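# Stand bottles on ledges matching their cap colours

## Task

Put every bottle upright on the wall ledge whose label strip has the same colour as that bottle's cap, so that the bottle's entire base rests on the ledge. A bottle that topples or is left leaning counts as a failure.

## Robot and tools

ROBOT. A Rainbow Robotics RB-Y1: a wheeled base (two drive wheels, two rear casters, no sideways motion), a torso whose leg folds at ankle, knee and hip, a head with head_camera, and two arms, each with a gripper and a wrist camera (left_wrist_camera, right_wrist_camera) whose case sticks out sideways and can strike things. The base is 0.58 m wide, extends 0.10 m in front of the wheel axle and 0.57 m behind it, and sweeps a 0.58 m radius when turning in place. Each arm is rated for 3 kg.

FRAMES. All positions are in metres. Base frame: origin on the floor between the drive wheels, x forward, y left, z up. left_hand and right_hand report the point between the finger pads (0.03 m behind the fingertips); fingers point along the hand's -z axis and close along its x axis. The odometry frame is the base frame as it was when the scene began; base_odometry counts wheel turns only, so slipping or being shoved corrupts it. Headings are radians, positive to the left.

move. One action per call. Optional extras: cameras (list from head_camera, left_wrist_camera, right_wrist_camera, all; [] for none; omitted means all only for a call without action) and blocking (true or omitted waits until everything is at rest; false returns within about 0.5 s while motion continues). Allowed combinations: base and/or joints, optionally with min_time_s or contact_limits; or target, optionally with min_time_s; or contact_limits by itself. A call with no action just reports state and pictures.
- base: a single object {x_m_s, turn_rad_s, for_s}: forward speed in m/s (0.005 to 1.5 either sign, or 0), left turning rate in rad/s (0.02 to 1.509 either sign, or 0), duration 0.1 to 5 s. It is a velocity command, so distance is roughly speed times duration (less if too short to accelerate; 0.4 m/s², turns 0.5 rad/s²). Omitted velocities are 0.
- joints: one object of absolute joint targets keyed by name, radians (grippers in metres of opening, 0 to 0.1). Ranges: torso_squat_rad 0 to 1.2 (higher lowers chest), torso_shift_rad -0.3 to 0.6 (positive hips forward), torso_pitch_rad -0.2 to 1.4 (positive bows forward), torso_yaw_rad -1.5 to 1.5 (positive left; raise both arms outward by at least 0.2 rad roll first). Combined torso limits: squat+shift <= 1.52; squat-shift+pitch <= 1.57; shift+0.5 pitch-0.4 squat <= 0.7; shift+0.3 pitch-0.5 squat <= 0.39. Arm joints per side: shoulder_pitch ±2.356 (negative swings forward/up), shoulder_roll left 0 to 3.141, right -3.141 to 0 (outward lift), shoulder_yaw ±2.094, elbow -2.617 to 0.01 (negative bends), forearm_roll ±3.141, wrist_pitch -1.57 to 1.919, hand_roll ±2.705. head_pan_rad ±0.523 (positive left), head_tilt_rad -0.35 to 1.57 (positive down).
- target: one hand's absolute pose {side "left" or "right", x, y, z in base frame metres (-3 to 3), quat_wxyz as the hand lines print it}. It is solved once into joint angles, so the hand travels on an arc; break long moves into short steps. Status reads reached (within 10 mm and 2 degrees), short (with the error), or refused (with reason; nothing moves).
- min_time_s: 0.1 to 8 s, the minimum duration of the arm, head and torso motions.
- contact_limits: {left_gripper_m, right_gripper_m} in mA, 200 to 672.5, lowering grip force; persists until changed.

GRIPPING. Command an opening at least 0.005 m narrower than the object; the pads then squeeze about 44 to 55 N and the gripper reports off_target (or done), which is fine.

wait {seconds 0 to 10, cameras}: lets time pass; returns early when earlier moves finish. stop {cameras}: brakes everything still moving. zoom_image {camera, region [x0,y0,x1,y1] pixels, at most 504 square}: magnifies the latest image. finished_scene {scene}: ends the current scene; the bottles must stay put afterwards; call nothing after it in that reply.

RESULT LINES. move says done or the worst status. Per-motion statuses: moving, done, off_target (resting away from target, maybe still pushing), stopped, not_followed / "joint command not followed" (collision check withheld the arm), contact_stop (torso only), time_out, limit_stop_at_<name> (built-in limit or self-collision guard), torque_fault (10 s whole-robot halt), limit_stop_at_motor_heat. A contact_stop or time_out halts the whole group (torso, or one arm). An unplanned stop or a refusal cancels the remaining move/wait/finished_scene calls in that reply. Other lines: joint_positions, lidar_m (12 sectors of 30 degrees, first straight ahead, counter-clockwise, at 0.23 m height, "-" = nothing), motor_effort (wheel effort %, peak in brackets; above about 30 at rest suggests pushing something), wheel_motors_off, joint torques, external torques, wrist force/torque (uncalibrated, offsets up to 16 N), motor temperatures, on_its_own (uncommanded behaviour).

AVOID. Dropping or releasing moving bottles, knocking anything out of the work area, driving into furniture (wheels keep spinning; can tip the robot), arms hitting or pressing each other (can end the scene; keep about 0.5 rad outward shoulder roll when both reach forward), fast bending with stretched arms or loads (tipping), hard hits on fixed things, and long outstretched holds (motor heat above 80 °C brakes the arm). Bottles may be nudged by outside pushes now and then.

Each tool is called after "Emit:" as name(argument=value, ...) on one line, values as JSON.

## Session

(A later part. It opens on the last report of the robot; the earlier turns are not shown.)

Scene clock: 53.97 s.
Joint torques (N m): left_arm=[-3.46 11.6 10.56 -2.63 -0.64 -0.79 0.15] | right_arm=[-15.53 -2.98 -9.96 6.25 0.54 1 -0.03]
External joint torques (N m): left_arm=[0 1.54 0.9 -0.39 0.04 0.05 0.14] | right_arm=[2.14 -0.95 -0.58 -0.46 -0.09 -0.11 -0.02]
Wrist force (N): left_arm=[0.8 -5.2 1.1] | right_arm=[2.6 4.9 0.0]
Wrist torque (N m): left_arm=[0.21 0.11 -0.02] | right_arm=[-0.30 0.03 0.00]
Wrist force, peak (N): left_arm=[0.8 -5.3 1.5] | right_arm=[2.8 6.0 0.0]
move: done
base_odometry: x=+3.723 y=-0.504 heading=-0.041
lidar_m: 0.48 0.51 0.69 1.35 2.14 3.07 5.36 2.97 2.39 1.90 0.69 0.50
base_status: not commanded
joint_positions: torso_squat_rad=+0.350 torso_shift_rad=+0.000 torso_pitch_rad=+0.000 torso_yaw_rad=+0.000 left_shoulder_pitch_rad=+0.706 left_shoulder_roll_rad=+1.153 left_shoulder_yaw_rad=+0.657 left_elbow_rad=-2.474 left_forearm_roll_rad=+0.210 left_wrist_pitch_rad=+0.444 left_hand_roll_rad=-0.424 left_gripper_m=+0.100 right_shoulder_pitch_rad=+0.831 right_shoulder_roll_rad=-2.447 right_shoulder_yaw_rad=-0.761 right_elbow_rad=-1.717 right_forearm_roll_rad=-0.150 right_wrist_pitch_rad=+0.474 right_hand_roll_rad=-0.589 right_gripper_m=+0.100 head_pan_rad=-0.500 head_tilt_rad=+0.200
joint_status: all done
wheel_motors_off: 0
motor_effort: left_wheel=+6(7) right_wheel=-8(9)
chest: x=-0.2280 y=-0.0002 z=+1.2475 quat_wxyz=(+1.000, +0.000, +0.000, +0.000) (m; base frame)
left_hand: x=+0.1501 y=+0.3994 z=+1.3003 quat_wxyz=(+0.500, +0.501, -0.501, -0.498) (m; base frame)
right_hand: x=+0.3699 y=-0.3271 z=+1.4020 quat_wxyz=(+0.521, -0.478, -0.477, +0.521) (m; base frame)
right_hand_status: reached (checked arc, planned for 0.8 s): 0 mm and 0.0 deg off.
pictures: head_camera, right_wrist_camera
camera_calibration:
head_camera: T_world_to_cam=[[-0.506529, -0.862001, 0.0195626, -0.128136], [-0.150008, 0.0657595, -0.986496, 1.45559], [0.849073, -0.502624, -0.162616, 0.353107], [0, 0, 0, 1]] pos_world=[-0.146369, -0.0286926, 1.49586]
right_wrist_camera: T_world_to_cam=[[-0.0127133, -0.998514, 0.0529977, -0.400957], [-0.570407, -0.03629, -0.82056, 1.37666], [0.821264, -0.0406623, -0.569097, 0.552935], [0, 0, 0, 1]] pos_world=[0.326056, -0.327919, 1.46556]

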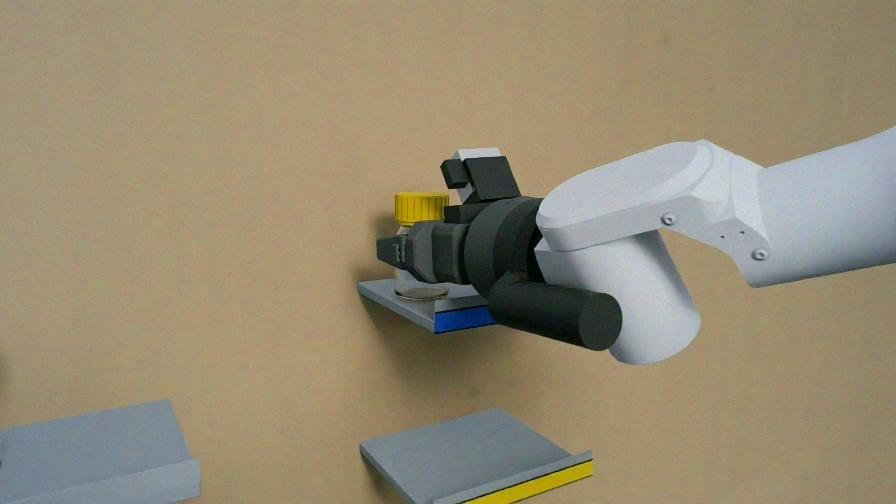

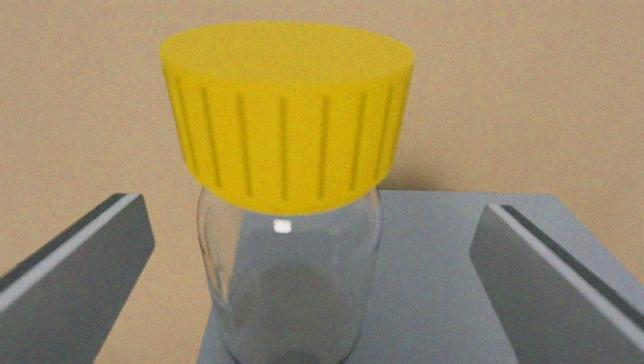

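Emit:
move(target={"side": "right", "x": 0.394, "y": -0.322, "z": 1.402, "quat_wxyz": [0.5213, -0.4777, -0.4777, 0.5213]}, min_time_s=0.7, cameras=["right_wrist_camera"])

Emit:
move(joints={"right_gripper_m": 0.04}, cameras=["head_camera", "right_wrist_camera"])

Scene clock: 55.97 s.
Joint torques (N m): left_arm=[-3.73 11.44 10.46 -2.72 -0.58 -0.95 0.04] | right_arm=[-16.81 -1.16 -9.3 6.74 0.73 0.9 -0.17]
External joint torques (N m): left_arm=[-0.28 1.38 0.8 -0.48 0.09 -0.11 0.02] | right_arm=[2.31 -0.74 -0.37 -0.37 0.2 -0.3 -0.16]
Wrist force (N): left_arm=[1.1 -5.0 1.1] | right_arm=[2.9 4.3 0.2]
Wrist torque (N m): left_arm=[0.17 0.14 -0.02] | right_arm=[-0.22 0.05 0.00]
Wrist force, peak (N): left_arm=[1.0 -5.4 1.0] | right_arm=[3.7 5.2 -0.2]
move: done
base_odometry: x=+3.723 y=-0.504 heading=-0.041
lidar_m: 0.48 0.50 0.70 1.35 2.13 3.07 5.36 2.98 2.41 1.90 0.68 0.50
base_status: not commanded
joint_positions: torso_squat_rad=+0.350 torso_shift_rad=+0.000 torso_pitch_rad=+0.000 torso_yaw_rad=+0.000 left_shoulder_pitch_rad=+0.706 left_shoulder_roll_rad=+1.153 left_shoulder_yaw_rad=+0.657 left_elbow_rad=-2.474 left_forearm_roll_rad=+0.210 left_wrist_pitch_rad=+0.444 left_hand_roll_rad=-0.424 left_gripper_m=+0.100 right_shoulder_pitch_rad=+0.895 right_shoulder_roll_rad=-2.534 right_shoulder_yaw_rad=-0.788 right_elbow_rad=-1.597 right_forearm_roll_rad=-0.137 right_wrist_pitch_rad=+0.435 right_hand_roll_rad=-0.644 right_gripper_m=+0.100 head_pan_rad=-0.500 head_tilt_rad=+0.200
joint_status: all done
wheel_motors_off: 0
motor_effort: left_wheel=+7(7) right_wheel=-7(9)
chest: x=-0.2280 y=-0.0002 z=+1.2475 quat_wxyz=(+1.000, +0.000, +0.000, +0.000) (m; base frame)
left_hand: x=+0.1501 y=+0.3994 z=+1.3003 quat_wxyz=(+0.500, +0.501, -0.501, -0.498) (m; base frame)
right_hand: x=+0.3937 y=-0.3221 z=+1.4021 quat_wxyz=(+0.521, -0.478, -0.478, +0.521) (m; base frame)
right_hand_status: reached (checked arc, planned for 0.7 s): 0 mm and 0.0 deg off.
pictures: right_wrist_camera
camera_calibration:
right_wrist_camera: T_world_to_cam=[[-0.0128713, -0.998513, 0.0529675, -0.395563], [-0.570113, -0.0361897, -0.820769, 1.39066], [0.821465, -0.0407618, -0.5688, 0.533053], [0, 0, 0, 1]] pos_world=[0.349856, -0.322919, 1.46556]

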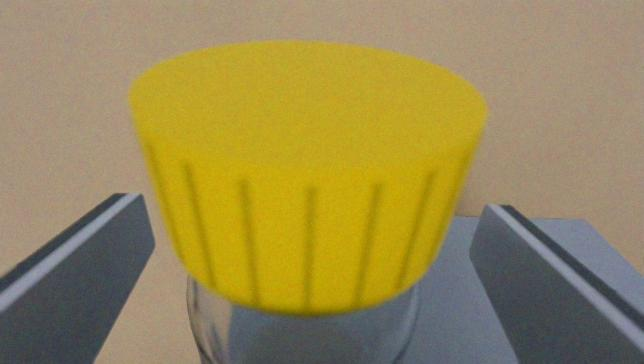

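Scene clock: 57.17 s.
Joint torques (N m): left_arm=[-3.81 11.42 10.19 -2.8 -0.67 -0.97 0.03] | right_arm=[-17.08 -0.82 -9 6.68 0.49 1.11 0.08]
External joint torques (N m): left_arm=[-0.35 1.36 0.52 -0.56 0 -0.13 0.02] | right_arm=[2.03 -0.39 -0.07 -0.43 -0.04 -0.09 0.09]
Wrist force (N): left_arm=[1.0 -5.2 1.3] | right_arm=[2.1 4.7 -0.3]
Wrist torque (N m): left_arm=[0.20 0.10 -0.02] | right_arm=[-0.22 -0.05 0.02]
Wrist force, peak (N): left_arm=[1.0 -5.5 1.4] | right_arm=[3.4 5.4 0.5]
move: off_target
base_odometry: x=+3.723 y=-0.504 heading=-0.041
lidar_m: 0.48 0.50 0.70 1.35 2.13 3.07 5.35 2.97 2.40 1.89 0.69 0.51
base_status: not commanded
joint_positions: torso_squat_rad=+0.350 torso_shift_rad=+0.000 torso_pitch_rad=+0.000 torso_yaw_rad=+0.000 left_shoulder_pitch_rad=+0.706 left_shoulder_roll_rad=+1.153 left_shoulder_yaw_rad=+0.657 left_elbow_rad=-2.474 left_forearm_roll_rad=+0.210 left_wrist_pitch_rad=+0.444 left_hand_roll_rad=-0.424 left_gripper_m=+0.100 right_shoulder_pitch_rad=+0.895 right_shoulder_roll_rad=-2.534 right_shoulder_yaw_rad=-0.788 right_elbow_rad=-1.597 right_forearm_roll_rad=-0.137 right_wrist_pitch_rad=+0.435 right_hand_roll_rad=-0.644 right_gripper_m=+0.055 head_pan_rad=-0.500 head_tilt_rad=+0.200
joint_status: right_gripper_m off_target (ended at +0.055, target +0.040)
wheel_motors_off: 0
motor_effort: left_wheel=+7(7) right_wheel=-8(9)
chest: x=-0.2280 y=-0.0002 z=+1.2475 quat_wxyz=(+1.000, +0.000, +0.000, +0.000) (m; base frame)
left_hand: x=+0.1501 y=+0.3994 z=+1.3003 quat_wxyz=(+0.500, +0.501, -0.501, -0.498) (m; base frame)
right_hand: x=+0.3937 y=-0.3221 z=+1.4021 quat_wxyz=(+0.521, -0.478, -0.478, +0.521) (m; base frame)
pictures: head_camera, right_wrist_camera
camera_calibration:
head_camera: T_world_to_cam=[[-0.506529, -0.862001, 0.0195626, -0.128136], [-0.150008, 0.0657595, -0.986496, 1.45559], [0.849073, -0.502624, -0.162616, 0.353107], [0, 0, 0, 1]] pos_world=[-0.146369, -0.0286926, 1.49586]
right_wrist_camera: T_world_to_cam=[[-0.0128713, -0.998513, 0.0529675, -0.395563], [-0.570113, -0.0361897, -0.820769, 1.39066], [0.821465, -0.0407618, -0.5688, 0.533053], [0, 0, 0, 1]] pos_world=[0.349856, -0.322919, 1.46556]

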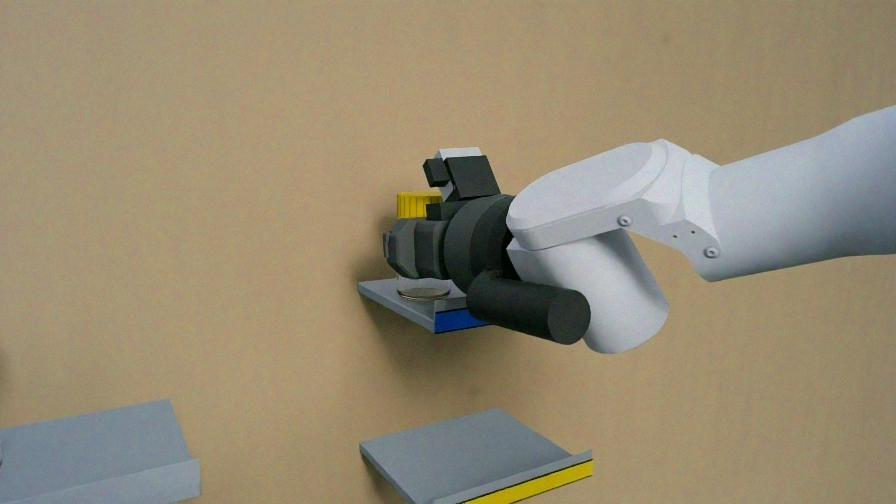

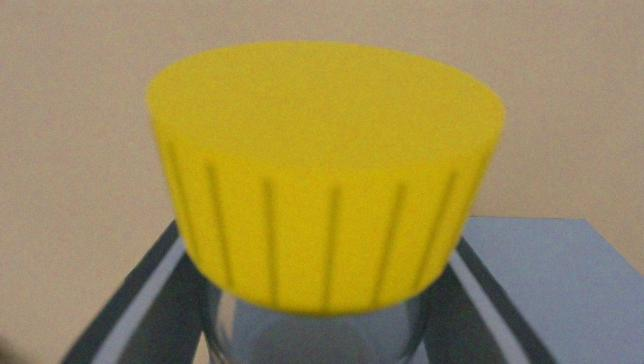

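Emit:
zoom_image(camera="head_camera", region=[340, 130, 640, 360])

Scaled by 1.680 from the camera's 896x504 image, which has a finer 1280x720 frame.

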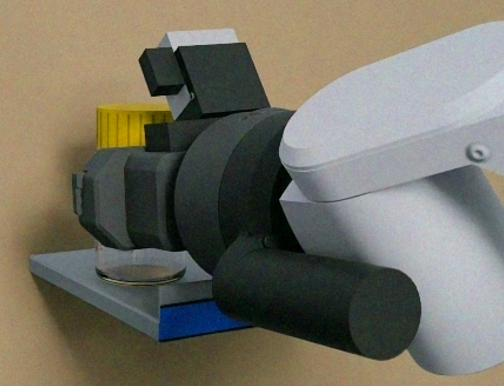

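Emit:
move(target={"side": "right", "x": 0.392, "y": -0.322, "z": 1.434, "quat_wxyz": [0.5213, -0.4777, -0.4777, 0.5213]}, min_time_s=0.8, cameras=["head_camera", "right_wrist_camera"])

Scene clock: 60.80 s.
Joint torques (N m): left_arm=[-3.78 11.59 10.21 -2.69 -0.67 -0.94 0.13] | right_arm=[-19.33 -3.02 -5.95 7.53 0.38 0.91 0.2]
External joint torques (N m): left_arm=[-0.32 1.53 0.54 -0.44 0.01 -0.1 0.12] | right_arm=[-0.57 -1.44 2.53 -0.13 -0.08 -0.18 0.21]
Wrist force (N): left_arm=[1.0 -5.1 0.9] | right_arm=[3.0 6.1 -0.3]
Wrist torque (N m): left_arm=[0.20 0.13 -0.03] | right_arm=[-0.20 0.05 -0.27]
Wrist force, peak (N): left_arm=[1.2 -5.4 1.1] | right_arm=[3.0 7.6 -0.2]
move: done
base_odometry: x=+3.723 y=-0.504 heading=-0.041
lidar_m: 0.48 0.50 0.69 1.35 2.13 3.07 5.36 2.98 2.39 1.90 0.69 0.50
base_status: not commanded
joint_positions: torso_squat_rad=+0.350 torso_shift_rad=+0.000 torso_pitch_rad=+0.000 torso_yaw_rad=+0.000 left_shoulder_pitch_rad=+0.706 left_shoulder_roll_rad=+1.153 left_shoulder_yaw_rad=+0.657 left_elbow_rad=-2.474 left_forearm_roll_rad=+0.210 left_wrist_pitch_rad=+0.444 left_hand_roll_rad=-0.424 left_gripper_m=+0.100 right_shoulder_pitch_rad=+0.786 right_shoulder_roll_rad=-2.553 right_shoulder_yaw_rad=-0.715 right_elbow_rad=-1.557 right_forearm_roll_rad=-0.256 right_wrist_pitch_rad=+0.367 right_hand_roll_rad=-0.576 right_gripper_m=+0.055 head_pan_rad=-0.500 head_tilt_rad=+0.200
joint_status: all done
wheel_motors_off: 0
motor_effort: left_wheel=+7(7) right_wheel=-7(9)
chest: x=-0.2280 y=-0.0002 z=+1.2475 quat_wxyz=(+1.000, +0.000, +0.000, +0.000) (m; base frame)
left_hand: x=+0.1501 y=+0.3994 z=+1.3003 quat_wxyz=(+0.500, +0.501, -0.501, -0.498) (m; base frame)
right_hand: x=+0.3919 y=-0.3221 z=+1.4341 quat_wxyz=(+0.521, -0.478, -0.479, +0.521) (m; base frame)
right_hand_status: reached (checked arc, planned for 0.8 s): 0 mm and 0.1 deg off.
pictures: head_camera, right_wrist_camera
camera_calibration:
head_camera: T_world_to_cam=[[-0.506529, -0.862001, 0.0195626, -0.128136], [-0.150008, 0.0657595, -0.986496, 1.45559], [0.849073, -0.502624, -0.162616, 0.353107], [0, 0, 0, 1]] pos_world=[-0.146369, -0.0286926, 1.49586]
right_wrist_camera: T_world_to_cam=[[-0.011827, -0.998569, 0.0521518, -0.396634], [-0.568361, -0.0361976, -0.821982, 1.4169], [0.822694, -0.0393627, -0.56712, 0.550339], [0, 0, 0, 1]] pos_world=[0.347863, -0.323115, 1.49746]

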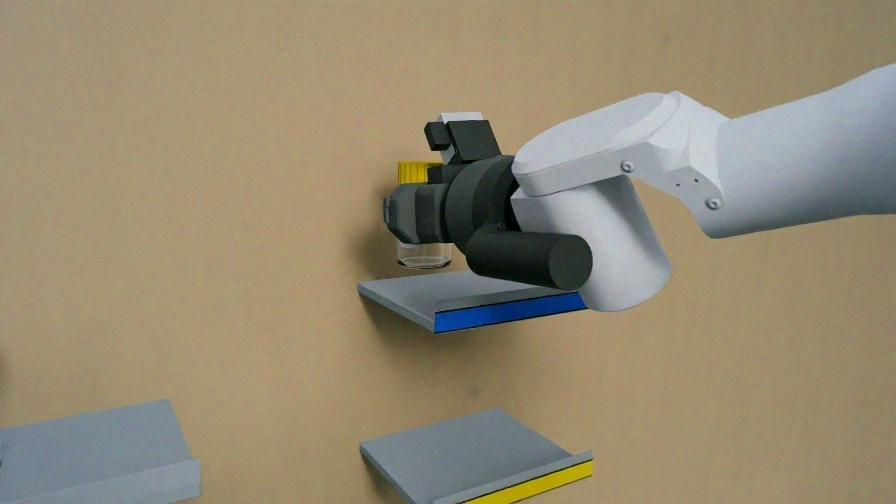

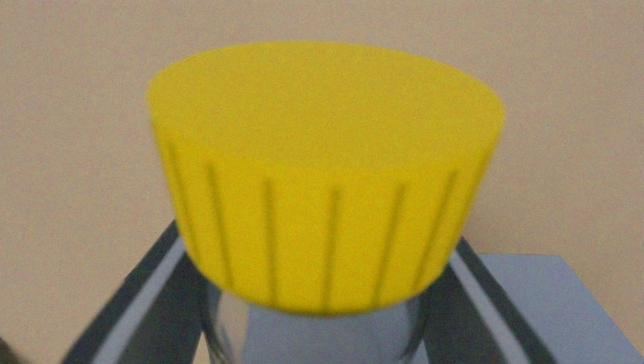

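Emit:
move(target={"side": "right", "x": 0.235, "y": -0.345, "z": 1.434, "quat_wxyz": [0.5213, -0.4777, -0.4777, 0.5213]}, min_time_s=1.2, cameras=[])

Emit:
move(target={"side": "right", "x": 0.225, "y": -0.383, "z": 1.243, "quat_wxyz": [0.5213, -0.4777, -0.4777, 0.5213]}, min_time_s=1.2, cameras=["head_camera", "right_wrist_camera"])

Scene clock: 62.97 s.
Joint torques (N m): left_arm=[-3.81 11.63 10.44 -2.49 -0.56 -0.79 0.15] | right_arm=[-10.86 -13.36 -8.05 4.08 1.58 -0.78 -0.16]
External joint torques (N m): left_arm=[-0.36 1.57 0.77 -0.25 0.12 0.05 0.14] | right_arm=[-1.26 -1.56 2.3 0.12 0.29 -0.24 -0.15]
Wrist force (N): left_arm=[0.8 -5.1 1.0] | right_arm=[2.7 5.4 0.0]
Wrist torque (N m): left_arm=[0.20 0.11 -0.01] | right_arm=[-0.12 0.05 -0.20]
Wrist force, peak (N): left_arm=[1.0 -5.6 1.5] | right_arm=[2.8 7.7 -0.5]
move: done
base_odometry: x=+3.723 y=-0.504 heading=-0.041
lidar_m: 0.48 0.50 0.69 1.35 2.13 3.07 5.36 2.97 2.39 1.91 0.69 0.50
base_status: not commanded
joint_positions: torso_squat_rad=+0.350 torso_shift_rad=+0.000 torso_pitch_rad=+0.000 torso_yaw_rad=+0.000 left_shoulder_pitch_rad=+0.706 left_shoulder_roll_rad=+1.153 left_shoulder_yaw_rad=+0.657 left_elbow_rad=-2.474 left_forearm_roll_rad=+0.210 left_wrist_pitch_rad=+0.444 left_hand_roll_rad=-0.424 left_gripper_m=+0.100 right_shoulder_pitch_rad=+0.333 right_shoulder_roll_rad=-1.830 right_shoulder_yaw_rad=-0.688 right_elbow_rad=-2.223 right_forearm_roll_rad=-0.688 right_wrist_pitch_rad=+0.723 right_hand_roll_rad=+0.268 right_gripper_m=+0.055 head_pan_rad=-0.500 head_tilt_rad=+0.200
joint_status: all done
wheel_motors_off: 0
motor_effort: left_wheel=+7(7) right_wheel=-8(9)
chest: x=-0.2280 y=-0.0002 z=+1.2475 quat_wxyz=(+1.000, +0.000, +0.000, +0.000) (m; base frame)
left_hand: x=+0.1501 y=+0.3993 z=+1.3004 quat_wxyz=(+0.500, +0.501, -0.501, -0.498) (m; base frame)
right_hand: x=+0.2349 y=-0.3445 z=+1.4339 quat_wxyz=(+0.520, -0.480, -0.480, +0.519) (m; base frame)
right_hand_status: reached (checked arc, planned for 1.2 s): 1 mm and 0.4 deg off.
pictures: none
No camera images: "cameras" was empty.

Scene clock: 64.50 s.
Joint torques (N m): left_arm=[-3.45 11.32 10.19 -2.42 -0.55 -0.8 0.03] | right_arm=[-9.31 -15.68 -9.53 -2.21 0.95 -0.02 0.14]
External joint torques (N m): left_arm=[0.01 1.26 0.52 -0.18 0.13 0.04 0.01] | right_arm=[-0.93 -1.88 1.46 -0.06 -0.09 0.06 0.14]
Wrist force (N): left_arm=[1.0 -4.9 1.3] | right_arm=[2.8 7.1 -0.4]
Wrist torque (N m): left_arm=[0.17 0.14 -0.01] | right_arm=[-0.39 0.04 -0.02]
Wrist force, peak (N): left_arm=[1.0 -5.3 1.4] | right_arm=[2.2 7.5 -0.3]
move: done
base_odometry: x=+3.723 y=-0.504 heading=-0.041
lidar_m: 0.48 0.50 0.69 1.36 2.13 3.07 5.36 2.97 2.40 1.89 0.69 0.50
base_status: not commanded
joint_positions: torso_squat_rad=+0.350 torso_shift_rad=+0.000 torso_pitch_rad=+0.000 torso_yaw_rad=+0.000 left_shoulder_pitch_rad=+0.706 left_shoulder_roll_rad=+1.153 left_shoulder_yaw_rad=+0.657 left_elbow_rad=-2.474 left_forearm_roll_rad=+0.210 left_wrist_pitch_rad=+0.444 left_hand_roll_rad=-0.424 left_gripper_m=+0.100 right_shoulder_pitch_rad=+0.294 right_shoulder_roll_rad=-1.420 right_shoulder_yaw_rad=-0.093 right_elbow_rad=-2.261 right_forearm_roll_rad=+0.138 right_wrist_pitch_rad=+0.565 right_hand_roll_rad=+0.038 right_gripper_m=+0.055 head_pan_rad=-0.500 head_tilt_rad=+0.200
joint_status: all done
wheel_motors_off: 0
motor_effort: left_wheel=+7(7) right_wheel=-8(9)
chest: x=-0.2280 y=-0.0002 z=+1.2475 quat_wxyz=(+1.000, +0.000, +0.000, +0.000) (m; base frame)
left_hand: x=+0.1501 y=+0.3994 z=+1.3003 quat_wxyz=(+0.500, +0.501, -0.501, -0.498) (m; base frame)
right_hand: x=+0.2249 y=-0.3823 z=+1.2427 quat_wxyz=(+0.522, -0.476, -0.477, +0.523) (m; base frame)
right_hand_status: reached (checked arc, planned for 1.2 s): 1 mm and 0.3 deg off.
pictures: head_camera, right_wrist_camera
camera_calibration:
head_camera: T_world_to_cam=[[-0.506543, -0.861995, 0.0194782, -0.128012], [-0.149964, 0.0658332, -0.986497, 1.45561], [0.849073, -0.502624, -0.162615, 0.353106], [0, 0, 0, 1]] pos_world=[-0.146369, -0.0286928, 1.49586]
right_wrist_camera: T_world_to_cam=[[-0.00970491, -0.99862, 0.0516183, -0.448557], [-0.573975, -0.0367066, -0.81805, 1.15876], [0.818815, -0.0375667, -0.572827, 0.585469], [0, 0, 0, 1]] pos_world=[0.181354, -0.38341, 1.30645]

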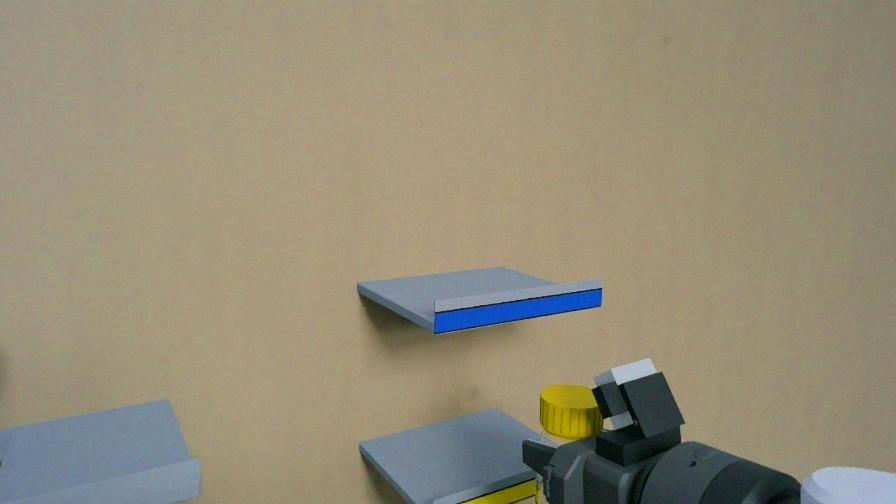

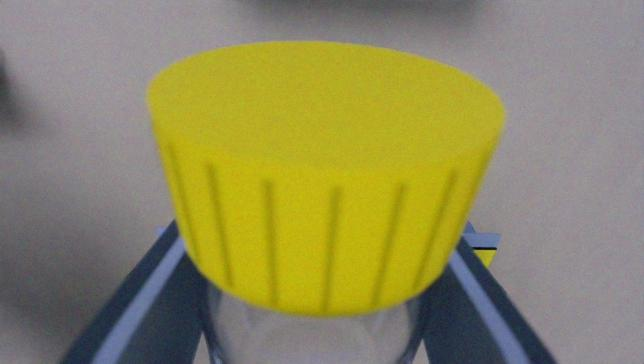

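Emit:
move(target={"side": "right", "x": 0.285, "y": -0.385, "z": 1.242, "quat_wxyz": [0.5213, -0.4777, -0.4777, 0.5213]}, min_time_s=0.8, cameras=["head_camera", "right_wrist_camera"])

Scene clock: 67.07 s.
Joint torques (N m): left_arm=[-3.73 11.28 10.62 -2.38 -0.72 -0.85 0.11] | right_arm=[-12.56 -16.97 -9.96 -2.31 1.04 -0.27 0.02]
External joint torques (N m): left_arm=[-0.28 1.22 0.95 -0.13 -0.04 -0.01 0.1] | right_arm=[-0.47 -1.23 1.86 -0.09 0.04 -0.02 0.03]
Wrist force (N): left_arm=[0.8 -5.0 1.3] | right_arm=[1.8 5.4 -0.1]
Wrist torque (N m): left_arm=[0.17 0.10 -0.02] | right_arm=[-0.16 -0.13 -0.21]
Wrist force, peak (N): left_arm=[0.8 -5.5 1.3] | right_arm=[2.8 7.7 -0.2]
move: done
base_odometry: x=+3.723 y=-0.504 heading=-0.041
lidar_m: 0.48 0.50 0.69 1.35 2.13 3.07 5.36 2.97 2.39 1.89 0.68 0.50
base_status: not commanded
joint_positions: torso_squat_rad=+0.350 torso_shift_rad=+0.000 torso_pitch_rad=+0.000 torso_yaw_rad=+0.000 left_shoulder_pitch_rad=+0.706 left_shoulder_roll_rad=+1.153 left_shoulder_yaw_rad=+0.657 left_elbow_rad=-2.474 left_forearm_roll_rad=+0.210 left_wrist_pitch_rad=+0.444 left_hand_roll_rad=-0.424 left_gripper_m=+0.100 right_shoulder_pitch_rad=-0.116 right_shoulder_roll_rad=-1.380 right_shoulder_yaw_rad=+0.221 right_elbow_rad=-2.029 right_forearm_roll_rad=+0.070 right_wrist_pitch_rad=+0.535 right_hand_roll_rad=+0.120 right_gripper_m=+0.055 head_pan_rad=-0.500 head_tilt_rad=+0.200
joint_status: all done
wheel_motors_off: 0
motor_effort: left_wheel=+7(8) right_wheel=-8(9)
chest: x=-0.2280 y=-0.0002 z=+1.2475 quat_wxyz=(+1.000, +0.000, +0.000, +0.000) (m; base frame)
left_hand: x=+0.1501 y=+0.3994 z=+1.3003 quat_wxyz=(+0.500, +0.501, -0.501, -0.498) (m; base frame)
right_hand: x=+0.2849 y=-0.3851 z=+1.2419 quat_wxyz=(+0.521, -0.478, -0.478, +0.521) (m; base frame)
right_hand_status: reached (checked arc, planned for 0.8 s): 0 mm and 0.0 deg off.
pictures: head_camera, right_wrist_camera
camera_calibration:
head_camera: T_world_to_cam=[[-0.506543, -0.861995, 0.0194782, -0.128012], [-0.149964, 0.0658332, -0.986497, 1.45561], [0.849073, -0.502624, -0.162615, 0.353106], [0, 0, 0, 1]] pos_world=[-0.146369, -0.0286928, 1.49586]
right_wrist_camera: T_world_to_cam=[[-0.0123394, -0.998526, 0.0528521, -0.451471], [-0.570167, -0.0363951, -0.820722, 1.19481], [0.821436, -0.0402617, -0.568877, 0.529092], [0, 0, 0, 1]] pos_world=[0.241057, -0.386018, 1.30546]

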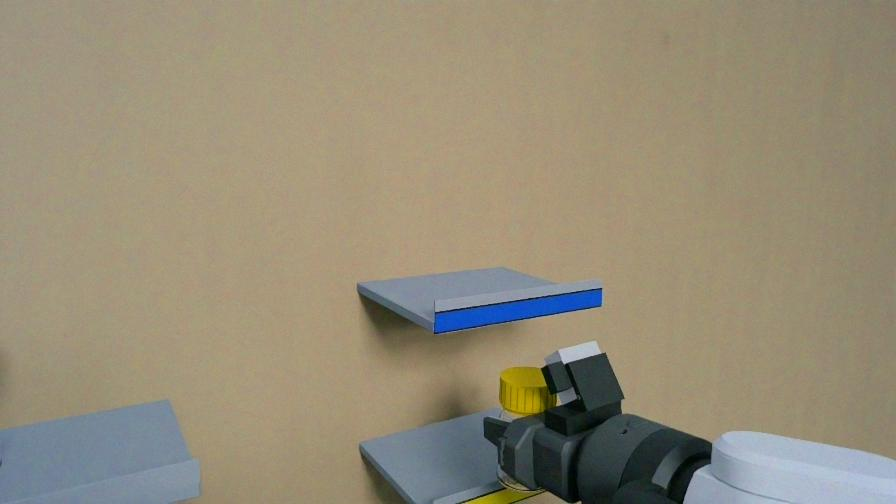

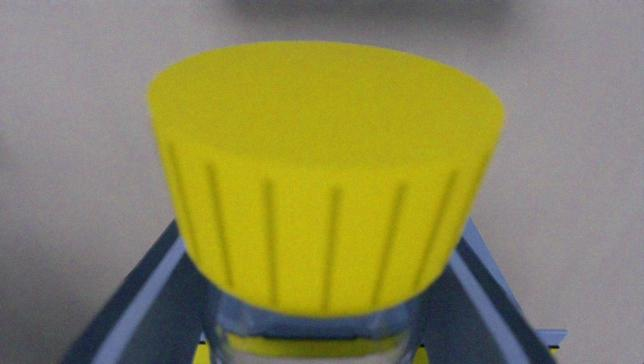

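Emit:
zoom_image(camera="head_camera", region=[400, 320, 680, 504])

Scaled by 1.800 from the camera's 896x504 image, which has a finer 1280x720 frame.

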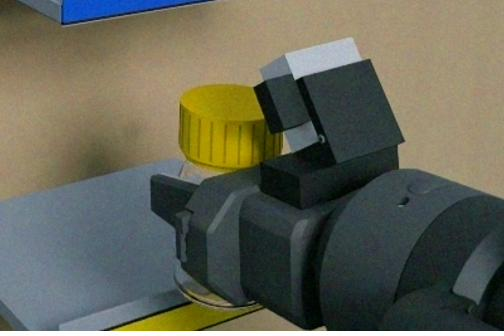

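Emit:
zoom_image(camera="head_camera", region=[340, 260, 480, 350])

Scaled by 3.600 from the camera's 896x504 image, which has a finer 1280x720 frame.

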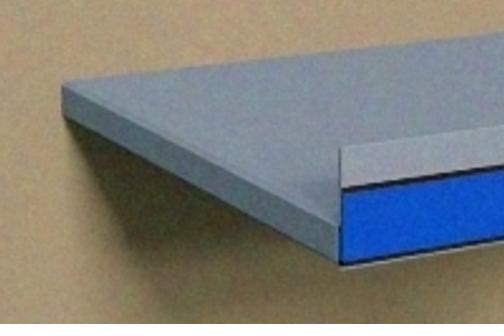

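Emit:
move(target={"side": "right", "x": 0.355, "y": -0.386, "z": 1.240, "quat_wxyz": [0.5213, -0.4777, -0.4777, 0.5213]}, min_time_s=1.0, cameras=["head_camera", "right_wrist_camera"])

Emit:
zoom_image(camera="head_camera", region=[360, 280, 680, 504])

Scene clock: 71.27 s.
Joint torques (N m): left_arm=[-3.82 10.89 10.19 -2.52 -0.67 -1.04 0.09] | right_arm=[-16.99 -16.97 -9.64 -2.64 1 -0.87 -0.15]
External joint torques (N m): left_arm=[-0.36 0.83 0.53 -0.28 0.01 -0.21 0.08] | right_arm=[-0.71 -1.14 2.27 0.29 0.15 -0.25 -0.14]
Wrist force (N): left_arm=[1.0 -5.0 1.2] | right_arm=[2.8 6.2 0.7]
Wrist torque (N m): left_arm=[0.17 0.12 -0.01] | right_arm=[-0.20 0.05 -0.24]
Wrist force, peak (N): left_arm=[1.2 -5.6 1.0] | right_arm=[2.9 -20.7 16.8]
move: done
base_odometry: x=+3.723 y=-0.504 heading=-0.042
lidar_m: 0.48 0.50 0.69 1.35 2.13 3.07 5.36 2.97 2.39 1.90 0.69 0.51
base_status: not commanded
joint_positions: torso_squat_rad=+0.350 torso_shift_rad=+0.000 torso_pitch_rad=+0.000 torso_yaw_rad=+0.000 left_shoulder_pitch_rad=+0.706 left_shoulder_roll_rad=+1.153 left_shoulder_yaw_rad=+0.657 left_elbow_rad=-2.474 left_forearm_roll_rad=+0.210 left_wrist_pitch_rad=+0.444 left_hand_roll_rad=-0.424 left_gripper_m=+0.100 right_shoulder_pitch_rad=-0.459 right_shoulder_roll_rad=-1.232 right_shoulder_yaw_rad=+0.426 right_elbow_rad=-1.715 right_forearm_roll_rad=-0.051 right_wrist_pitch_rad=+0.454 right_hand_roll_rad=+0.315 right_gripper_m=+0.055 head_pan_rad=-0.500 head_tilt_rad=+0.200
joint_status: all done
wheel_motors_off: 0
motor_effort: left_wheel=+9(11) right_wheel=-5(9)
chest: x=-0.2281 y=-0.0002 z=+1.2475 quat_wxyz=(+1.000, +0.000, +0.000, +0.000) (m; base frame)
left_hand: x=+0.1500 y=+0.3994 z=+1.3004 quat_wxyz=(+0.500, +0.502, -0.501, -0.498) (m; base frame)
right_hand: x=+0.3542 y=-0.3861 z=+1.2403 quat_wxyz=(+0.521, -0.479, -0.478, +0.521) (m; base frame)
right_hand_status: reached (checked arc, planned for 1.0 s): 1 mm and 0.1 deg off.
pictures: head_camera, right_wrist_camera
camera_calibration:
head_camera: T_world_to_cam=[[-0.506592, -0.861968, 0.0193851, -0.127981], [-0.149725, 0.0658093, -0.986535, 1.45567], [0.849086, -0.502673, -0.162397, 0.352951], [0, 0, 0, 1]] pos_world=[-0.146569, -0.0286927, 1.49586]
right_wrist_camera: T_world_to_cam=[[-0.0134327, -0.998523, 0.0526411, -0.450908], [-0.568339, -0.0356904, -0.82202, 1.2341], [0.822685, -0.0409599, -0.56702, 0.468189], [0, 0, 0, 1]] pos_world=[0.310159, -0.387019, 1.30366]

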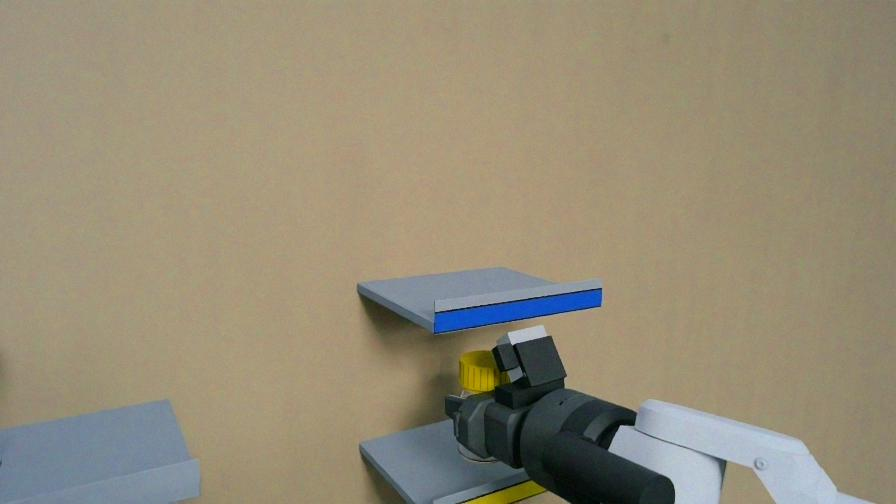

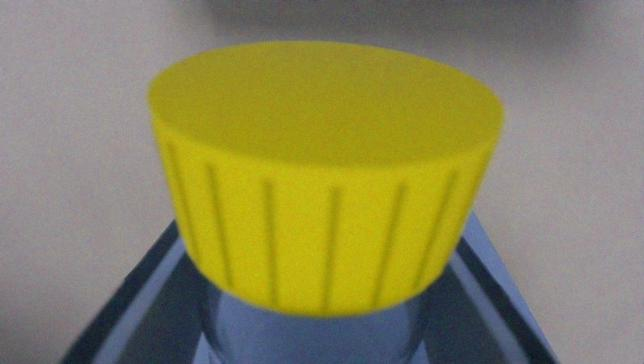

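Scaled by 1.575 from the camera's 896x504 image, which has a finer 1280x720 frame.

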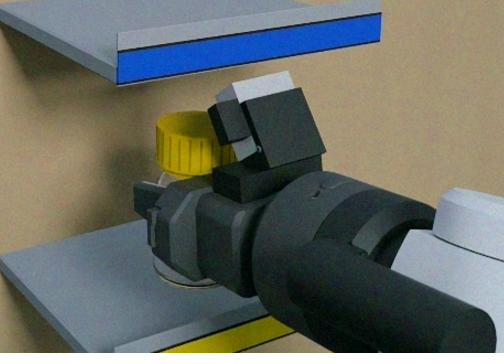

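Emit:
move(target={"side": "right", "x": 0.357, "y": -0.386, "z": 1.223, "quat_wxyz": [0.5213, -0.4777, -0.4777, 0.5213]}, min_time_s=0.6, cameras=["head_camera"])

Emit:
zoom_image(camera="head_camera", region=[360, 280, 680, 504])

Scene clock: 75.40 s.
Joint torques (N m): left_arm=[-3.98 10.87 10.08 -2.54 -0.66 -0.98 0.12] | right_arm=[-15.18 -16.64 -12.42 -2.94 1.1 -0.88 -0.14]
External joint torques (N m): left_arm=[-0.53 0.81 0.42 -0.3 0.02 -0.14 0.1] | right_arm=[1.23 -0.91 -0.68 0.46 0.29 -0.26 -0.13]
Wrist force (N): left_arm=[1.1 -5.1 1.2] | right_arm=[3.0 6.3 -0.5]
Wrist torque (N m): left_arm=[0.21 0.14 -0.03] | right_arm=[-0.23 0.11 -0.08]
Wrist force, peak (N): left_arm=[1.0 -5.5 1.2] | right_arm=[3.1 6.9 -0.3]
move: done
base_odometry: x=+3.723 y=-0.504 heading=-0.042
lidar_m: 0.48 0.51 0.69 1.36 2.13 3.07 5.36 2.97 2.40 1.90 0.69 0.51
base_status: not commanded
joint_positions: torso_squat_rad=+0.350 torso_shift_rad=+0.000 torso_pitch_rad=+0.000 torso_yaw_rad=+0.000 left_shoulder_pitch_rad=+0.706 left_shoulder_roll_rad=+1.153 left_shoulder_yaw_rad=+0.657 left_elbow_rad=-2.474 left_forearm_roll_rad=+0.210 left_wrist_pitch_rad=+0.444 left_hand_roll_rad=-0.424 left_gripper_m=+0.100 right_shoulder_pitch_rad=-0.441 right_shoulder_roll_rad=-1.185 right_shoulder_yaw_rad=+0.423 right_elbow_rad=-1.683 right_forearm_roll_rad=-0.002 right_wrist_pitch_rad=+0.430 right_hand_roll_rad=+0.313 right_gripper_m=+0.055 head_pan_rad=-0.500 head_tilt_rad=+0.200
joint_status: all done
wheel_motors_off: 0
motor_effort: left_wheel=+9(9) right_wheel=-5(6)
chest: x=-0.2281 y=-0.0002 z=+1.2475 quat_wxyz=(+1.000, +0.000, +0.000, +0.000) (m; base frame)
left_hand: x=+0.1500 y=+0.3994 z=+1.3004 quat_wxyz=(+0.500, +0.502, -0.501, -0.498) (m; base frame)
right_hand: x=+0.3570 y=-0.3860 z=+1.2229 quat_wxyz=(+0.521, -0.478, -0.478, +0.522) (m; base frame)
right_hand_status: reached (checked arc, planned for 0.6 s): 0 mm and 0.0 deg off.
pictures: head_camera
camera_calibration:
head_camera: T_world_to_cam=[[-0.506592, -0.861968, 0.0193851, -0.127981], [-0.149725, 0.0658093, -0.986535, 1.45567], [0.849086, -0.502673, -0.162397, 0.352951], [0, 0, 0, 1]] pos_world=[-0.146569, -0.0286927, 1.49586]

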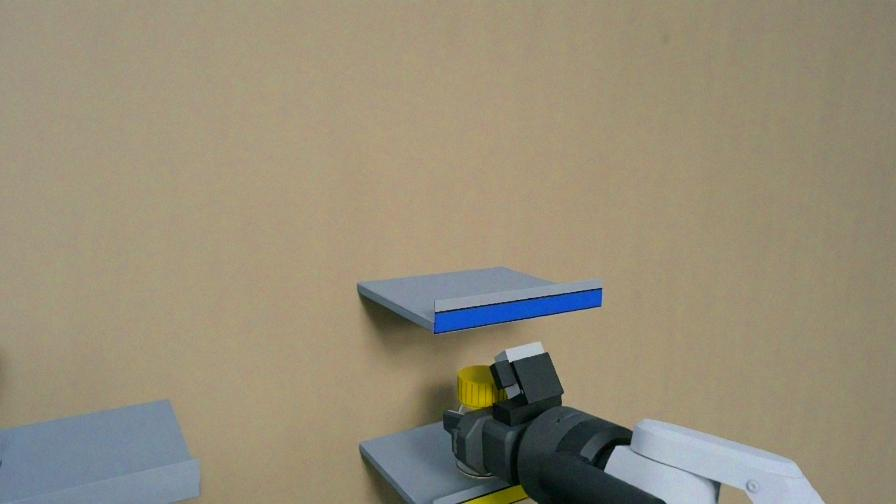

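Scaled by 1.575 from the camera's 896x504 image, which has a finer 1280x720 frame.

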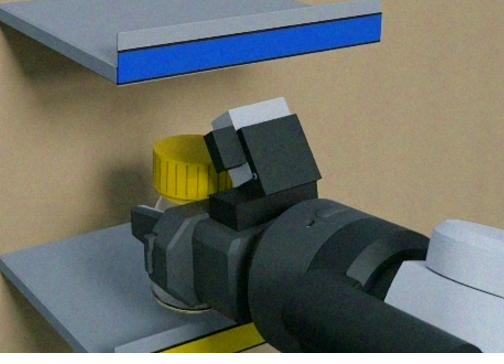

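Emit:
move(target={"side": "right", "x": 0.357, "y": -0.386, "z": 1.217, "quat_wxyz": [0.5213, -0.4777, -0.4777, 0.5213]}, min_time_s=0.4, cameras=["head_camera"])

Emit:
zoom_image(camera="head_camera", region=[420, 400, 560, 504])

Scene clock: 76.50 s.
Joint torques (N m): left_arm=[-3.98 10.9 10.03 -2.51 -0.83 -1.01 0.1] | right_arm=[-13.46 -15.99 -10.32 -1.91 0.62 -0.23 -0.44]
External joint torques (N m): left_arm=[-0.53 0.84 0.36 -0.27 -0.16 -0.17 0.09] | right_arm=[2.93 -0.3 1.37 1.66 -0.18 0.39 -0.43]
Wrist force (N): left_arm=[1.0 -5.3 1.2] | right_arm=[4.2 2.2 1.5]
Wrist torque (N m): left_arm=[0.23 0.13 -0.02] | right_arm=[-0.16 0.06 -0.08]
Wrist force, peak (N): left_arm=[1.1 -5.5 1.1] | right_arm=[3.3 6.3 -0.2]
move: done
base_odometry: x=+3.723 y=-0.504 heading=-0.042
lidar_m: 0.48 0.50 0.69 1.36 2.12 3.07 5.36 2.97 2.40 1.90 0.69 0.51
base_status: not commanded
joint_positions: torso_squat_rad=+0.350 torso_shift_rad=+0.000 torso_pitch_rad=+0.000 torso_yaw_rad=+0.000 left_shoulder_pitch_rad=+0.706 left_shoulder_roll_rad=+1.153 left_shoulder_yaw_rad=+0.657 left_elbow_rad=-2.474 left_forearm_roll_rad=+0.210 left_wrist_pitch_rad=+0.444 left_hand_roll_rad=-0.424 left_gripper_m=+0.100 right_shoulder_pitch_rad=-0.431 right_shoulder_roll_rad=-1.170 right_shoulder_yaw_rad=+0.418 right_elbow_rad=-1.676 right_forearm_roll_rad=+0.017 right_wrist_pitch_rad=+0.423 right_hand_roll_rad=+0.311 right_gripper_m=+0.055 head_pan_rad=-0.500 head_tilt_rad=+0.200
joint_status: all done
wheel_motors_off: 0
motor_effort: left_wheel=+9(9) right_wheel=-5(6)
chest: x=-0.2281 y=-0.0002 z=+1.2475 quat_wxyz=(+1.000, +0.000, +0.000, +0.000) (m; base frame)
left_hand: x=+0.1500 y=+0.3994 z=+1.3004 quat_wxyz=(+0.500, +0.502, -0.501, -0.498) (m; base frame)
right_hand: x=+0.3570 y=-0.3858 z=+1.2174 quat_wxyz=(+0.521, -0.478, -0.478, +0.522) (m; base frame)
right_hand_status: reached (checked arc, planned for 0.4 s): 0 mm and 0.0 deg off.
pictures: head_camera
camera_calibration:
head_camera: T_world_to_cam=[[-0.506592, -0.861968, 0.0193851, -0.127981], [-0.149725, 0.0658093, -0.986535, 1.45567], [0.849086, -0.502673, -0.162397, 0.352951], [0, 0, 0, 1]] pos_world=[-0.146569, -0.0286927, 1.49586]

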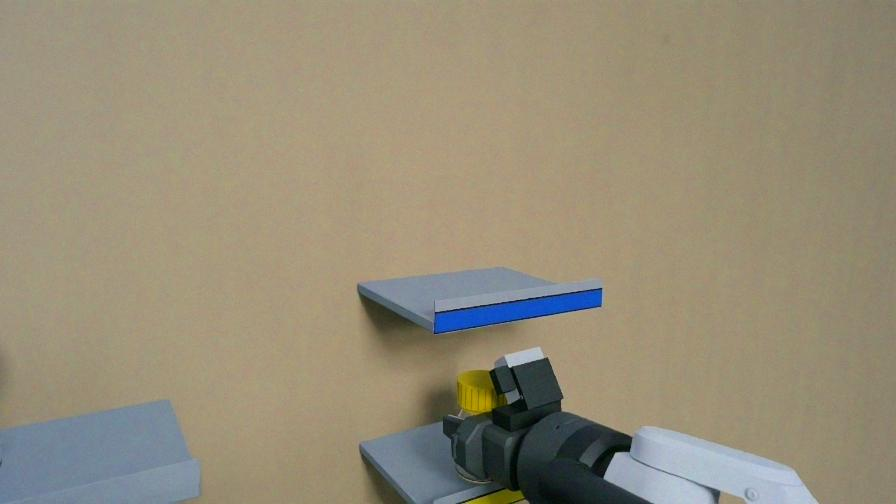

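Scaled by 3.600 from the camera's 896x504 image, which has a finer 1280x720 frame.

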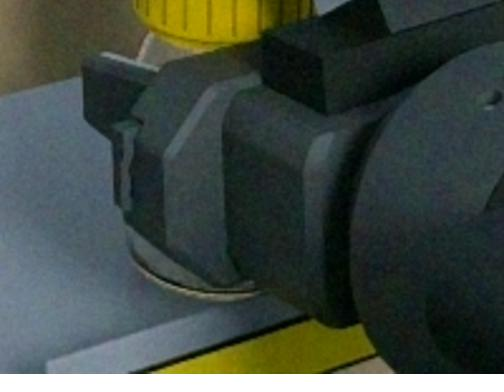

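Emit:
move(joints={"right_gripper_m": 0.1}, cameras=["head_camera", "right_wrist_camera"])

Scene clock: 78.00 s.
Joint torques (N m): left_arm=[-4.01 10.94 10.05 -2.67 -0.86 -0.92 0.24] | right_arm=[-14.03 -16.21 -10.76 -2.76 0.61 -0.5 -0.22]
External joint torques (N m): left_arm=[-0.56 0.88 0.38 -0.43 -0.18 -0.08 0.22] | right_arm=[2.36 -0.52 0.91 0.81 -0.18 0.12 -0.22]
Wrist force (N): left_arm=[1.2 -5.0 1.3] | right_arm=[3.4 4.5 -0.1]
Wrist torque (N m): left_arm=[0.18 0.14 -0.03] | right_arm=[-0.24 0.09 -0.07]
Wrist force, peak (N): left_arm=[1.0 -5.4 1.1] | right_arm=[3.1 5.2 0.8]
move: done
base_odometry: x=+3.723 y=-0.504 heading=-0.042
lidar_m: 0.47 0.51 0.70 1.35 2.13 3.07 5.36 2.97 2.40 1.89 0.69 0.50
base_status: not commanded
joint_positions: torso_squat_rad=+0.350 torso_shift_rad=+0.000 torso_pitch_rad=+0.000 torso_yaw_rad=+0.000 left_shoulder_pitch_rad=+0.706 left_shoulder_roll_rad=+1.153 left_shoulder_yaw_rad=+0.657 left_elbow_rad=-2.474 left_forearm_roll_rad=+0.210 left_wrist_pitch_rad=+0.444 left_hand_roll_rad=-0.424 left_gripper_m=+0.100 right_shoulder_pitch_rad=-0.430 right_shoulder_roll_rad=-1.170 right_shoulder_yaw_rad=+0.418 right_elbow_rad=-1.676 right_forearm_roll_rad=+0.017 right_wrist_pitch_rad=+0.423 right_hand_roll_rad=+0.311 right_gripper_m=+0.100 head_pan_rad=-0.500 head_tilt_rad=+0.200
joint_status: all done
wheel_motors_off: 0
motor_effort: left_wheel=+9(9) right_wheel=-5(6)
chest: x=-0.2281 y=-0.0002 z=+1.2475 quat_wxyz=(+1.000, +0.000, +0.000, +0.000) (m; base frame)
left_hand: x=+0.1500 y=+0.3994 z=+1.3004 quat_wxyz=(+0.500, +0.502, -0.501, -0.498) (m; base frame)
right_hand: x=+0.3570 y=-0.3859 z=+1.2173 quat_wxyz=(+0.521, -0.478, -0.478, +0.522) (m; base frame)
pictures: head_camera, right_wrist_camera
camera_calibration:
head_camera: T_world_to_cam=[[-0.506592, -0.861968, 0.0193851, -0.127981], [-0.149725, 0.0658093, -0.986535, 1.45567], [0.849086, -0.502673, -0.162397, 0.352951], [0, 0, 0, 1]] pos_world=[-0.146569, -0.0286927, 1.49586]
right_wrist_camera: T_world_to_cam=[[-0.0121133, -0.998511, 0.0531812, -0.450562], [-0.570169, -0.0367942, -0.820703, 1.21539], [0.821438, -0.0402637, -0.568874, 0.45586], [0, 0, 0, 1]] pos_world=[0.313058, -0.386818, 1.28076]

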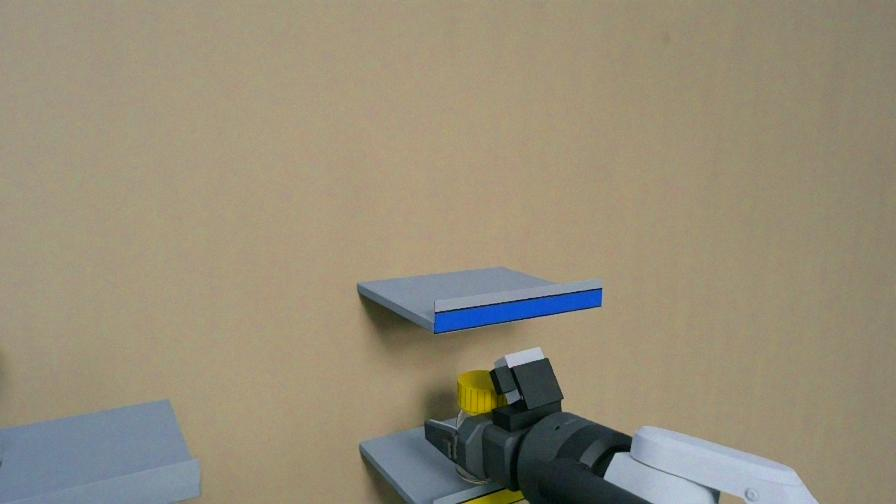

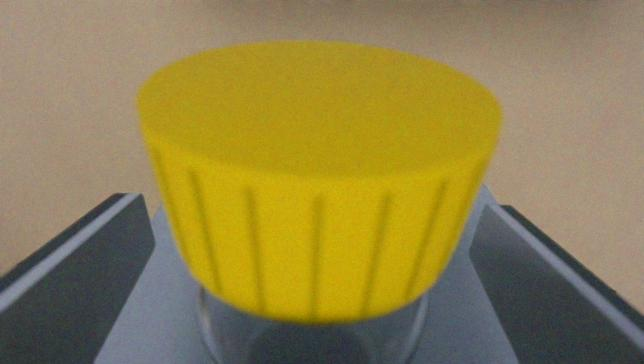

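Emit:
move(target={"side": "right", "x": 0.28, "y": -0.386, "z": 1.222, "quat_wxyz": [0.5213, -0.4777, -0.4777, 0.5213]}, min_time_s=0.8, cameras=[])

Emit:
move(target={"side": "right", "x": 0.15, "y": -0.40, "z": 1.28, "quat_wxyz": [0.5, -0.5, -0.5, 0.5]}, min_time_s=1.0, cameras=["head_camera", "right_wrist_camera"])

Scene clock: 79.57 s.
Joint torques (N m): left_arm=[-3.49 10.84 10.12 -2.62 -0.64 -1.01 0.03] | right_arm=[-10.1 -16.53 -10.74 -2.36 0.82 -0.32 0.02]
External joint torques (N m): left_arm=[-0.04 0.78 0.46 -0.38 0.03 -0.17 0.02] | right_arm=[1.71 -0.95 0.95 0.41 -0.15 -0.11 0.02]
Wrist force (N): left_arm=[1.0 -5.2 1.4] | right_arm=[1.8 4.1 -0.5]
Wrist torque (N m): left_arm=[0.20 0.14 -0.02] | right_arm=[-0.23 -0.12 -0.01]
Wrist force, peak (N): left_arm=[1.0 -5.3 1.5] | right_arm=[1.7 6.3 0.5]
move: done
base_odometry: x=+3.723 y=-0.504 heading=-0.042
lidar_m: 0.48 0.50 0.70 1.36 2.13 3.07 5.36 2.98 2.39 1.89 0.69 0.50
base_status: not commanded
joint_positions: torso_squat_rad=+0.350 torso_shift_rad=+0.000 torso_pitch_rad=+0.000 torso_yaw_rad=+0.000 left_shoulder_pitch_rad=+0.706 left_shoulder_roll_rad=+1.153 left_shoulder_yaw_rad=+0.657 left_elbow_rad=-2.474 left_forearm_roll_rad=+0.210 left_wrist_pitch_rad=+0.444 left_hand_roll_rad=-0.424 left_gripper_m=+0.100 right_shoulder_pitch_rad=-0.078 right_shoulder_roll_rad=-1.337 right_shoulder_yaw_rad=+0.224 right_elbow_rad=-2.022 right_forearm_roll_rad=+0.142 right_wrist_pitch_rad=+0.519 right_hand_roll_rad=+0.102 right_gripper_m=+0.100 head_pan_rad=-0.500 head_tilt_rad=+0.200
joint_status: all done
wheel_motors_off: 0
motor_effort: left_wheel=+9(9) right_wheel=-5(7)
chest: x=-0.2280 y=-0.0002 z=+1.2475 quat_wxyz=(+1.000, +0.000, +0.000, +0.000) (m; base frame)
left_hand: x=+0.1500 y=+0.3994 z=+1.3004 quat_wxyz=(+0.500, +0.502, -0.501, -0.498) (m; base frame)
right_hand: x=+0.2810 y=-0.3859 z=+1.2222 quat_wxyz=(+0.522, -0.477, -0.476, +0.523) (m; base frame)
right_hand_status: reached (checked arc, planned for 0.8 s): 1 mm and 0.2 deg off.
pictures: none
No camera images: "cameras" was empty.

Scene clock: 81.03 s.
Joint torques (N m): left_arm=[-4.05 11.07 10.53 -2.33 -0.63 -1.01 0.15] | right_arm=[-1.93 -8.59 -8.89 -1.57 0.58 0.22 0.09]
External joint torques (N m): left_arm=[-0.6 1.01 0.86 -0.09 0.04 -0.17 0.14] | right_arm=[1.09 0.5 0.9 0.44 -0.19 0.03 0.1]
Wrist force (N): left_arm=[0.9 -4.9 1.2] | right_arm=[2.2 3.5 0.6]
Wrist torque (N m): left_arm=[0.15 0.11 -0.04] | right_arm=[-0.10 0.00 -0.04]
Wrist force, peak (N): left_arm=[1.2 -5.4 1.5] | right_arm=[2.1 6.2 -0.2]
move: done
base_odometry: x=+3.723 y=-0.504 heading=-0.041
lidar_m: 0.49 0.50 0.69 1.35 2.13 3.07 5.36 2.97 2.40 1.89 0.70 0.50
base_status: not commanded
joint_positions: torso_squat_rad=+0.350 torso_shift_rad=+0.000 torso_pitch_rad=+0.000 torso_yaw_rad=+0.000 left_shoulder_pitch_rad=+0.706 left_shoulder_roll_rad=+1.153 left_shoulder_yaw_rad=+0.657 left_elbow_rad=-2.474 left_forearm_roll_rad=+0.210 left_wrist_pitch_rad=+0.444 left_hand_roll_rad=-0.424 left_gripper_m=+0.100 right_shoulder_pitch_rad=+0.857 right_shoulder_roll_rad=-1.278 right_shoulder_yaw_rad=-0.615 right_elbow_rad=-2.460 right_forearm_roll_rad=+0.286 right_wrist_pitch_rad=+0.432 right_hand_roll_rad=-0.095 right_gripper_m=+0.100 head_pan_rad=-0.500 head_tilt_rad=+0.200
joint_status: all done
wheel_motors_off: 0
motor_effort: left_wheel=+8(9) right_wheel=-7(7)
chest: x=-0.2280 y=-0.0002 z=+1.2475 quat_wxyz=(+1.000, +0.000, +0.000, +0.000) (m; base frame)
left_hand: x=+0.1500 y=+0.3994 z=+1.3004 quat_wxyz=(+0.500, +0.502, -0.501, -0.498) (m; base frame)
right_hand: x=+0.1500 y=-0.3997 z=+1.2802 quat_wxyz=(+0.500, -0.501, -0.500, +0.499) (m; base frame)
right_hand_status: reached (checked arc, planned for 1.1 s): 0 mm and 0.1 deg off.
pictures: head_camera, right_wrist_camera
camera_calibration:
head_camera: T_world_to_cam=[[-0.506634, -0.861943, 0.0193928, -0.127947], [-0.149822, 0.065867, -0.986517, 1.45564], [0.849044, -0.502708, -0.162509, 0.353025], [0, 0, 0, 1]] pos_world=[-0.146469, -0.0286929, 1.49587]
right_wrist_camera: T_world_to_cam=[[-0.0175866, -0.998528, 0.0513041, -0.466979], [-0.494895, -0.0358921, -0.868211, 1.19835], [0.868775, -0.040659, -0.493535, 0.557373], [0, 0, 0, 1]] pos_world=[0.100611, -0.400619, 1.33946]

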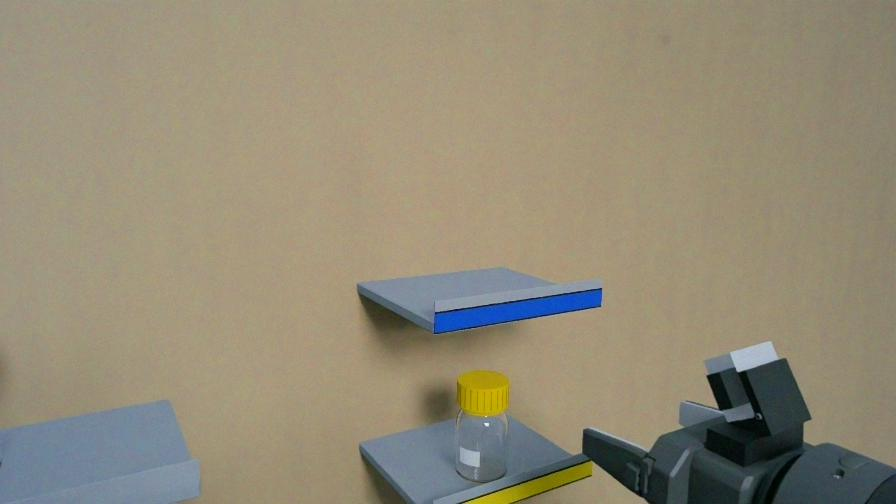

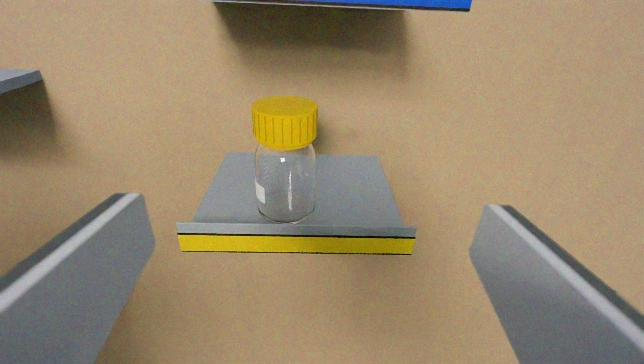

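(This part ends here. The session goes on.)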